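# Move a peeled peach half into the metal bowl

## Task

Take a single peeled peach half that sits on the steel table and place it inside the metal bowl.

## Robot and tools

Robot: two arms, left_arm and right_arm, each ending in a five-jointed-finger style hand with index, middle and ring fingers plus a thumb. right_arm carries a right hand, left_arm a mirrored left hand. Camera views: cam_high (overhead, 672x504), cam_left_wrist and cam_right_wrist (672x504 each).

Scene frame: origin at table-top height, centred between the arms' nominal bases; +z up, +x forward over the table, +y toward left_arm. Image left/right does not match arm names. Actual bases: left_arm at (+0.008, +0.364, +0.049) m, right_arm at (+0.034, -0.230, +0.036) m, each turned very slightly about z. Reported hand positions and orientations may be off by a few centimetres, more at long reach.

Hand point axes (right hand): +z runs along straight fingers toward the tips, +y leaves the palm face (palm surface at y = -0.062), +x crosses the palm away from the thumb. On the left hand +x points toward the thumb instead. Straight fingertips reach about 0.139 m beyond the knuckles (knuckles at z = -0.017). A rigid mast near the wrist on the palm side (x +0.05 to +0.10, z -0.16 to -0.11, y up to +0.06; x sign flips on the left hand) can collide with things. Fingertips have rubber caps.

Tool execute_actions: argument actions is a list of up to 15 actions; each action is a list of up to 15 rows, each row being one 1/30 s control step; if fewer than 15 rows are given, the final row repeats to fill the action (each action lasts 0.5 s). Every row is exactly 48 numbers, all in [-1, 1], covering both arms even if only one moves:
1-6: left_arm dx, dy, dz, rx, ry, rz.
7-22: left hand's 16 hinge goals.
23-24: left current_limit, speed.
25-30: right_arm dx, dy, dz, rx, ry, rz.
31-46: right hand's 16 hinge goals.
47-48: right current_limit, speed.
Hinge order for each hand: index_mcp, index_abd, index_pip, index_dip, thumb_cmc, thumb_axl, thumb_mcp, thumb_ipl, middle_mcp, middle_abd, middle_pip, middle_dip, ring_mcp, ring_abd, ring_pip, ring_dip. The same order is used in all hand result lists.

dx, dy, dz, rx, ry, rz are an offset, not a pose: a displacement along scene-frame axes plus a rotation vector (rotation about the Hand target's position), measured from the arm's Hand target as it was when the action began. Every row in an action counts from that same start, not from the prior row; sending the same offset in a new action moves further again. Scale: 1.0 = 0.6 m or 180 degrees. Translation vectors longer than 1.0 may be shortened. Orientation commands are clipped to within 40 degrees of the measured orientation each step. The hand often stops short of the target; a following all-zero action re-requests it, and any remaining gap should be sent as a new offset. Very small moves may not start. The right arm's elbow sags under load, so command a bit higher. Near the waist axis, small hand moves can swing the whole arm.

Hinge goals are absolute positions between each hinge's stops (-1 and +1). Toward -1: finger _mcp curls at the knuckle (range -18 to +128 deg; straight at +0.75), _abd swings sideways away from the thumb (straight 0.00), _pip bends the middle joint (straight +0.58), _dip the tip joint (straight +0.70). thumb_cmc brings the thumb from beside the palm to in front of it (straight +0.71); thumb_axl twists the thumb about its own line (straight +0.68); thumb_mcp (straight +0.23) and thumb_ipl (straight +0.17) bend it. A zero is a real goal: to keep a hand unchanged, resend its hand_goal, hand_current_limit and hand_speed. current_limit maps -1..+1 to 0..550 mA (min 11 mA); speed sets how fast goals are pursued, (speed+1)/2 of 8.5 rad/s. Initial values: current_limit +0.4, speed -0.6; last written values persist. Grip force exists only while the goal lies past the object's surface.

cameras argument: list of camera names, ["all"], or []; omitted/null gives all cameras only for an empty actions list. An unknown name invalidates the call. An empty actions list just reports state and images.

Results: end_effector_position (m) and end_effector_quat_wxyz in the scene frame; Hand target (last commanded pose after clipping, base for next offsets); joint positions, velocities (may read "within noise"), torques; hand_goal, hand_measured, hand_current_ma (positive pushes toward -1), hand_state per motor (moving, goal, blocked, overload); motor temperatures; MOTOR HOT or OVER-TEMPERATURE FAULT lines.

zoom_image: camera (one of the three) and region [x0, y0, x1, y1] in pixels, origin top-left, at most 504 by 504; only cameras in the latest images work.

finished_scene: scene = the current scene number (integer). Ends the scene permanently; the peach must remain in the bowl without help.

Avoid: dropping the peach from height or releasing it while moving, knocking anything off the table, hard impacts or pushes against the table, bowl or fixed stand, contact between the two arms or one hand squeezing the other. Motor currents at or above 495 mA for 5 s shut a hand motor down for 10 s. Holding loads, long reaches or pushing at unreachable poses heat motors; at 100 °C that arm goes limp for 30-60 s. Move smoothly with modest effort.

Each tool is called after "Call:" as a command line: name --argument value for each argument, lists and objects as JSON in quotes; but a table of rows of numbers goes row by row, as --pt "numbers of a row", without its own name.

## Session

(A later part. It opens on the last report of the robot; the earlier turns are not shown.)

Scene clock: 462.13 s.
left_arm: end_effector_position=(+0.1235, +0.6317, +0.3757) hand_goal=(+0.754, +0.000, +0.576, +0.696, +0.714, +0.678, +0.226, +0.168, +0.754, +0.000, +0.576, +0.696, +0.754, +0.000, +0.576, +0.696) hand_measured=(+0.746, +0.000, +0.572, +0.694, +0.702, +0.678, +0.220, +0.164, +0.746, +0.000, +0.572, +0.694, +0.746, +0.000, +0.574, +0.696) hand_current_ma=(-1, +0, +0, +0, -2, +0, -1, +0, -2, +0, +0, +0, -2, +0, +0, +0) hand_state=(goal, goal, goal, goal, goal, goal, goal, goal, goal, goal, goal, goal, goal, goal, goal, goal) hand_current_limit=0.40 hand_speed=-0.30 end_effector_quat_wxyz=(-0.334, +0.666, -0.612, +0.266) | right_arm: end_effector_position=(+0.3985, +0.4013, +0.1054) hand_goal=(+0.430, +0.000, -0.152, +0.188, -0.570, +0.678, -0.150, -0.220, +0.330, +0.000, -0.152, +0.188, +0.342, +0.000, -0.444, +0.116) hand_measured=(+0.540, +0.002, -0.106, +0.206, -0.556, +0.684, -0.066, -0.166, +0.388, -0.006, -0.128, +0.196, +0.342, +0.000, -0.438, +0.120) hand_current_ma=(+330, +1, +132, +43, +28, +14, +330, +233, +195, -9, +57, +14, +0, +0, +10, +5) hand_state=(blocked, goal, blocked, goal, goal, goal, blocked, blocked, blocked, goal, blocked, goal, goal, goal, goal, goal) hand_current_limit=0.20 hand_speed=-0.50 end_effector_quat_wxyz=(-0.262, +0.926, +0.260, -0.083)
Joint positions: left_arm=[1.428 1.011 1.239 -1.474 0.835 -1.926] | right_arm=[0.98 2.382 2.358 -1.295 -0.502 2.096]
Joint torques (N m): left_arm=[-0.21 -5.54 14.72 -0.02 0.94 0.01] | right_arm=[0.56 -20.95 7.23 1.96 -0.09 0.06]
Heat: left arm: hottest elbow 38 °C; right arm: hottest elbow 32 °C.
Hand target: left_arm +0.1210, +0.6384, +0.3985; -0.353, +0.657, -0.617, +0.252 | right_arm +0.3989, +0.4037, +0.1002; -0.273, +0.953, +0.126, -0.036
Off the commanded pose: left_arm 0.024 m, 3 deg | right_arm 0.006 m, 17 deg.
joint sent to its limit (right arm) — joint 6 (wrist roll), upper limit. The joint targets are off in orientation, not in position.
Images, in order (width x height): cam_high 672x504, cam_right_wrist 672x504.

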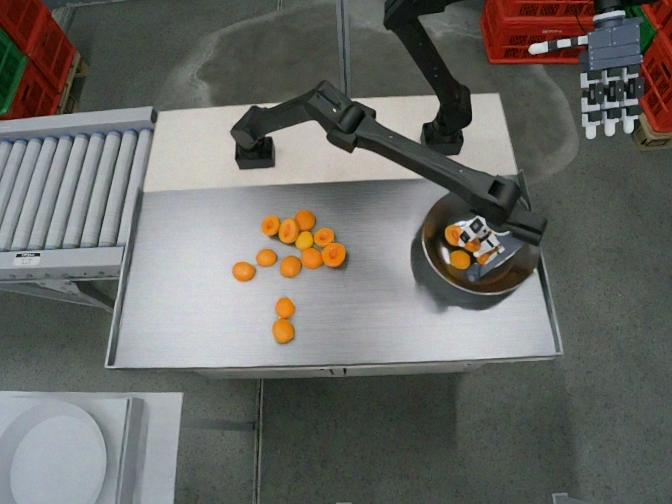

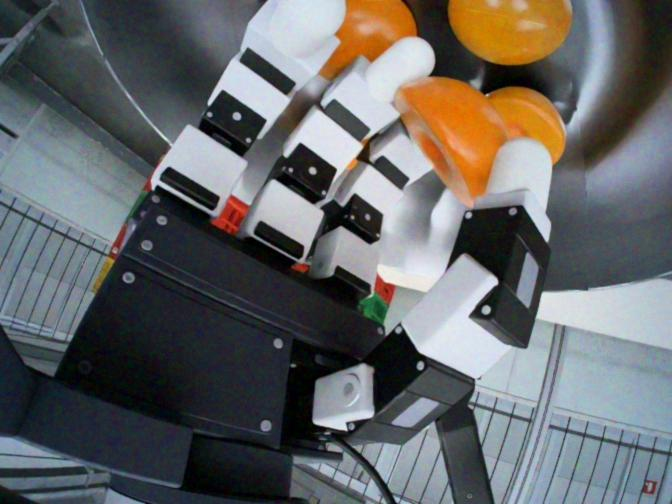

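Call:
execute_actions --actions '[[[0,0,0,0,0,0,0.754,0,0.576,0.696,0.714,0.678,0.226,0.168,0.754,0,0.576,0.696,0.754,0,0.576,0.696,0.4,-0.3,0,0,-0.025,0,0,0,0.43,0,-0.153,0.188,-0.571,0.678,-0.15,-0.22,0.33,0,-0.153,0.188,0.5,0,-0.3,0.116,0.2,-0.5]]]' --cameras '["cam_right_wrist"]'

Scene clock: 466.23 s.
left_arm: end_effector_position=(+0.1235, +0.6317, +0.3757) hand_goal=(+0.754, +0.000, +0.576, +0.696, +0.714, +0.678, +0.226, +0.168, +0.754, +0.000, +0.576, +0.696, +0.754, +0.000, +0.576, +0.696) hand_measured=(+0.746, +0.000, +0.572, +0.694, +0.702, +0.678, +0.220, +0.164, +0.746, +0.000, +0.572, +0.694, +0.746, +0.000, +0.574, +0.696) hand_current_ma=(-1, +0, +0, +0, -2, +0, -1, +0, -2, +0, +0, +0, -2, +0, +0, +0) hand_state=(goal, goal, goal, goal, goal, goal, goal, goal, goal, goal, goal, goal, goal, goal, goal, goal) hand_current_limit=0.40 hand_speed=-0.30 end_effector_quat_wxyz=(-0.334, +0.666, -0.612, +0.266) | right_arm: end_effector_position=(+0.3984, +0.4058, +0.1020) hand_goal=(+0.430, +0.000, -0.152, +0.188, -0.570, +0.678, -0.150, -0.220, +0.330, +0.000, -0.152, +0.188, +0.500, +0.000, -0.300, +0.116) hand_measured=(+0.540, +0.002, -0.106, +0.206, -0.556, +0.686, -0.066, -0.166, +0.388, -0.004, -0.128, +0.196, +0.496, +0.000, -0.300, +0.120) hand_current_ma=(+330, +2, +132, +43, +31, +17, +330, +233, +190, -4, +57, +14, -7, +0, -1, +5) hand_state=(blocked, goal, blocked, goal, goal, goal, blocked, blocked, blocked, goal, blocked, goal, goal, goal, goal, goal) hand_current_limit=0.20 hand_speed=-0.50 end_effector_quat_wxyz=(-0.271, +0.923, +0.264, -0.075)
Joint positions: left_arm=[1.428 1.011 1.239 -1.474 0.835 -1.926] | right_arm=[0.983 2.369 2.324 -1.247 -0.503 2.097]
Joint torques (N m): left_arm=[-0.21 -5.6 14.74 -0.02 0.94 0.01] | right_arm=[0.44 -19.96 6.83 1.83 0.09 0.05]
Heat: left arm: hottest elbow 38 °C; right arm: hottest elbow 31 °C.
Hand target: left_arm +0.1210, +0.6384, +0.3985; -0.353, +0.657, -0.617, +0.252 | right_arm +0.3990, +0.4037, +0.0853; -0.273, +0.953, +0.125, -0.037
Off the commanded pose: left_arm 0.024 m, 3 deg | right_arm 0.017 m, 17 deg.
joint sent to its limit (right arm) — joint 6 (wrist roll), upper limit. The joint targets are off in orientation, not in position.
Images, in order (width x height): cam_right_wrist 672x504.

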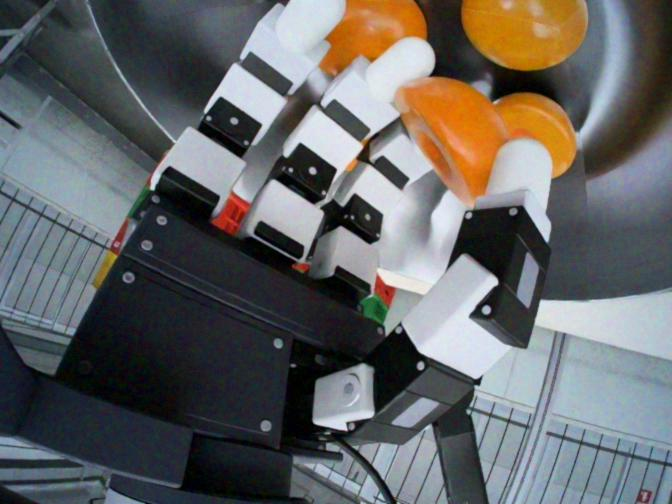

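Call:
execute_actions --actions '[[[0,0,0,0,0,0,0.754,0,0.576,0.696,0.714,0.678,0.226,0.168,0.754,0,0.576,0.696,0.754,0,0.576,0.696,0.4,-0.3,0,0,0.02,0,0,0,0.52,0,-0.153,0.188,-0.571,0.678,-0.05,-0.15,0.39,0,-0.153,0.188,0.5,0,-0.3,0.116,0.2,-0.7]],[[0,0,0,0,0,0,0.754,0,0.576,0.696,0.714,0.678,0.226,0.168,0.754,0,0.576,0.696,0.754,0,0.576,0.696,0.4,-0.3,0,0,0,0,0,0,0.6,0,-0.153,0.188,-0.571,0.678,0.05,0,0.55,0,-0.153,0.188,0.6,0,-0.2,0.2,0.2,-0.7]],[[0,0,0,0,0,0,0.754,0,0.576,0.696,0.714,0.678,0.226,0.168,0.754,0,0.576,0.696,0.754,0,0.576,0.696,0.4,-0.3,0,0,0,0,0,0,0.66,0,-0.153,0.188,-0.571,0.678,0.15,0.1,0.66,0,-0.153,0.188,0.66,0,-0.2,0.2,0.2,-0.7]]]' --cameras '["cam_high","cam_right_wrist"]'

Call:
zoom_image --camera "cam_high" --region '[350, 120, 570, 330]'

Scene clock: 474.67 s.
left_arm: end_effector_position=(+0.1235, +0.6317, +0.3757) hand_goal=(+0.754, +0.000, +0.576, +0.696, +0.714, +0.678, +0.226, +0.168, +0.754, +0.000, +0.576, +0.696, +0.754, +0.000, +0.576, +0.696) hand_measured=(+0.746, +0.000, +0.572, +0.694, +0.702, +0.678, +0.220, +0.164, +0.746, +0.000, +0.572, +0.694, +0.746, +0.000, +0.574, +0.696) hand_current_ma=(-1, +0, +0, +0, -2, +0, -1, +0, -2, +0, +0, +0, -2, +0, +0, +0) hand_state=(goal, goal, goal, goal, goal, goal, goal, goal, goal, goal, goal, goal, goal, goal, goal, goal) hand_current_limit=0.40 hand_speed=-0.30 end_effector_quat_wxyz=(-0.334, +0.666, -0.612, +0.266) | right_arm: end_effector_position=(+0.4006, +0.4041, +0.1016) hand_goal=(+0.660, +0.000, -0.152, +0.188, -0.570, +0.678, +0.150, +0.100, +0.660, +0.000, -0.152, +0.188, +0.660, +0.000, -0.200, +0.200) hand_measured=(+0.656, +0.002, -0.150, +0.192, -0.568, +0.680, +0.142, +0.096, +0.584, -0.002, -0.184, +0.178, +0.654, +0.000, -0.202, +0.196) hand_current_ma=(-8, +3, +1, +6, +3, +4, -19, -7, -270, -3, -83, -17, -11, +0, -3, -4) hand_state=(goal, goal, goal, goal, goal, goal, goal, goal, blocked, goal, blocked, goal, goal, goal, goal, goal) hand_current_limit=0.20 hand_speed=-0.70 end_effector_quat_wxyz=(-0.266, +0.925, +0.263, -0.070)
Joint positions: left_arm=[1.428 1.011 1.239 -1.474 0.835 -1.926] | right_arm=[0.983 2.368 2.322 -1.247 -0.489 2.097]
Joint torques (N m): left_arm=[-0.21 -5.6 14.74 -0.02 0.94 0.01] | right_arm=[0.62 -20.66 7.57 1.28 -0.4 0.05]
Heat: left arm: hottest elbow 38 °C; right arm: hottest elbow 31 °C.
Hand target: left_arm +0.1210, +0.6384, +0.3985; -0.353, +0.657, -0.617, +0.252 | right_arm +0.3988, +0.4038, +0.0973; -0.273, +0.953, +0.126, -0.037
Off the commanded pose: left_arm 0.024 m, 3 deg | right_arm 0.005 m, 17 deg.
joint sent to its limit (right arm) — joint 6 (wrist roll), upper limit. The joint targets are off in orientation, not in position.
Images, in order (width x height): cam_high 672x504, cam_right_wrist 672x504.

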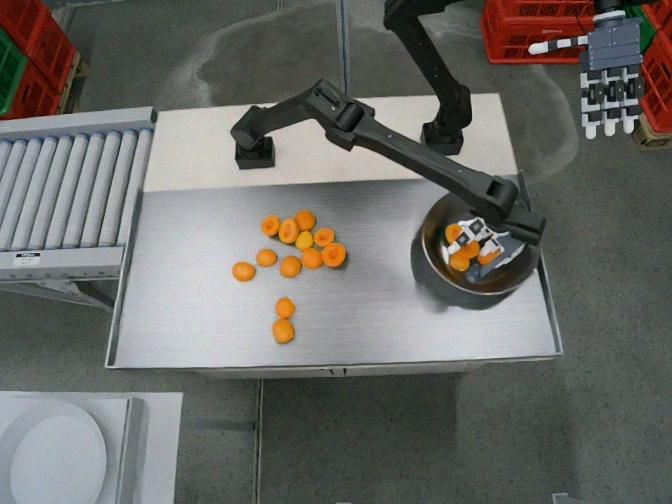

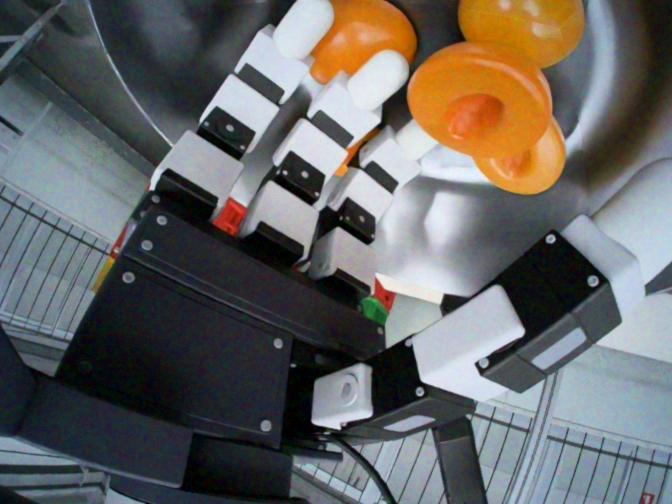

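Scaled by 2.291 from the camera's 672x504 image, which has a finer 960x720 frame.

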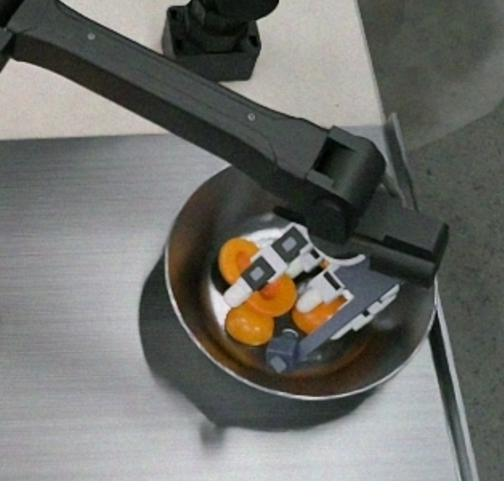

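Call:
execute_actions --actions '[[[0,0,0,0,0,0,0.754,0,0.576,0.696,0.714,0.678,0.226,0.168,0.754,0,0.576,0.696,0.754,0,0.576,0.696,0.4,-0.3,0,0,0.06,0,0,0,0.66,0,-0.153,0.188,-0.571,0.678,0.15,0.1,0.59,0,-0.18,0.188,0.66,0,-0.2,0.2,0.0,-0.7]],[[0,0,0,0,0,0,0.754,0,0.576,0.696,0.714,0.678,0.226,0.168,0.754,0,0.576,0.696,0.754,0,0.576,0.696,0.4,-0.3,0,0,0.1,0,0,0,0.66,0,-0.153,0.188,-0.571,0.678,0.15,0.1,0.59,0,-0.18,0.188,0.66,0,-0.2,0.2,0,-0.7]],[[0,0,0,0,0,0,0.754,0,0.576,0.696,0.714,0.678,0.226,0.168,0.754,0,0.576,0.696,0.754,0,0.576,0.696,0.4,-0.3,0,0,0.12,0,0,0,0.66,0,-0.153,0.188,-0.571,0.678,0.15,0.1,0.64,0,-0.153,0.188,0.66,0,-0.2,0.2,0,-0.7]],[[0,0,0,0,0,0,0.754,0,0.576,0.696,0.714,0.678,0.226,0.168,0.754,0,0.576,0.696,0.754,0,0.576,0.696,0.4,-0.3,0,-0.15,0.03,0,0,-0.02,0.66,0,-0.153,0.188,-0.571,0.678,0.15,0.1,0.64,0,-0.153,0.188,0.66,0,-0.2,0.2,0,-0.7]]]' --cameras '["cam_high"]'

Call:
zoom_image --camera "cam_high" --region '[350, 120, 570, 330]'

Scene clock: 482.43 s.
left_arm: end_effector_position=(+0.1235, +0.6317, +0.3757) hand_goal=(+0.754, +0.000, +0.576, +0.696, +0.714, +0.678, +0.226, +0.168, +0.754, +0.000, +0.576, +0.696, +0.754, +0.000, +0.576, +0.696) hand_measured=(+0.746, +0.000, +0.572, +0.694, +0.702, +0.678, +0.220, +0.164, +0.746, +0.000, +0.572, +0.694, +0.746, +0.000, +0.574, +0.696) hand_current_ma=(-1, +0, +0, +0, -2, +0, -1, +0, -2, +0, +0, +0, -2, +0, +0, +0) hand_state=(goal, goal, goal, goal, goal, goal, goal, goal, goal, goal, goal, goal, goal, goal, goal, goal) hand_current_limit=0.40 hand_speed=-0.30 end_effector_quat_wxyz=(-0.334, +0.666, -0.612, +0.266) | right_arm: end_effector_position=(+0.4001, +0.3104, +0.2686) hand_goal=(+0.660, +0.000, -0.152, +0.188, -0.570, +0.678, +0.150, +0.100, +0.640, +0.000, -0.152, +0.188, +0.660, +0.000, -0.200, +0.200) hand_measured=(+0.656, +0.002, -0.150, +0.192, -0.568, +0.680, +0.142, +0.096, +0.634, -0.002, -0.154, +0.186, +0.656, +0.000, -0.202, +0.198) hand_current_ma=(-6, +3, +1, +5, +2, +4, -18, -6, -9, -3, -2, -2, -5, -1, -2, -3) hand_state=(goal, goal, goal, goal, goal, goal, goal, goal, goal, goal, goal, goal, goal, goal, goal, goal) hand_current_limit=0.00 hand_speed=-0.70 end_effector_quat_wxyz=(-0.249, +0.939, +0.218, -0.094)
Joint positions: left_arm=[1.428 1.011 1.239 -1.474 0.835 -1.926] | right_arm=[0.903 2.174 2.416 -1.617 -0.504 2.097]
Joint torques (N m): left_arm=[-0.15 -5.54 14.74 -0.02 0.94 0.01] | right_arm=[0.62 -20.6 7.91 1.58 -0.62 0.06]
Heat: left arm: hottest elbow 38 °C; right arm: hottest elbow 31 °C.
Hand target: left_arm +0.1210, +0.6384, +0.3985; -0.353, +0.657, -0.617, +0.252 | right_arm +0.3990, +0.3137, +0.2834; -0.274, +0.957, +0.095, -0.028
Off the commanded pose: left_arm 0.024 m, 3 deg | right_arm 0.015 m, 16 deg.
joint sent to its limit (right arm) — joint 6 (wrist roll), upper limit. The joint targets are off in orientation, not in position.
Images, in order (width x height): cam_high 672x504.

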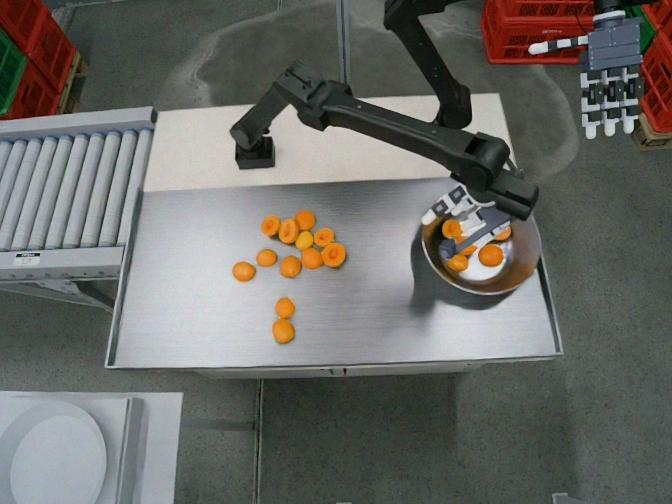

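Scaled by 2.291 from the camera's 672x504 image, which has a finer 960x720 frame.

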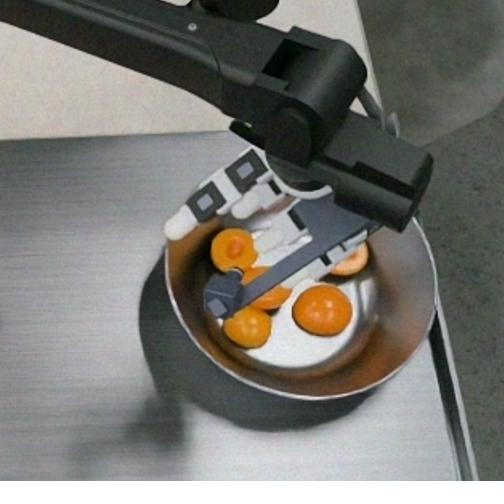

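Call:
finished_scene --scene 1

The scene is finished: the task was done.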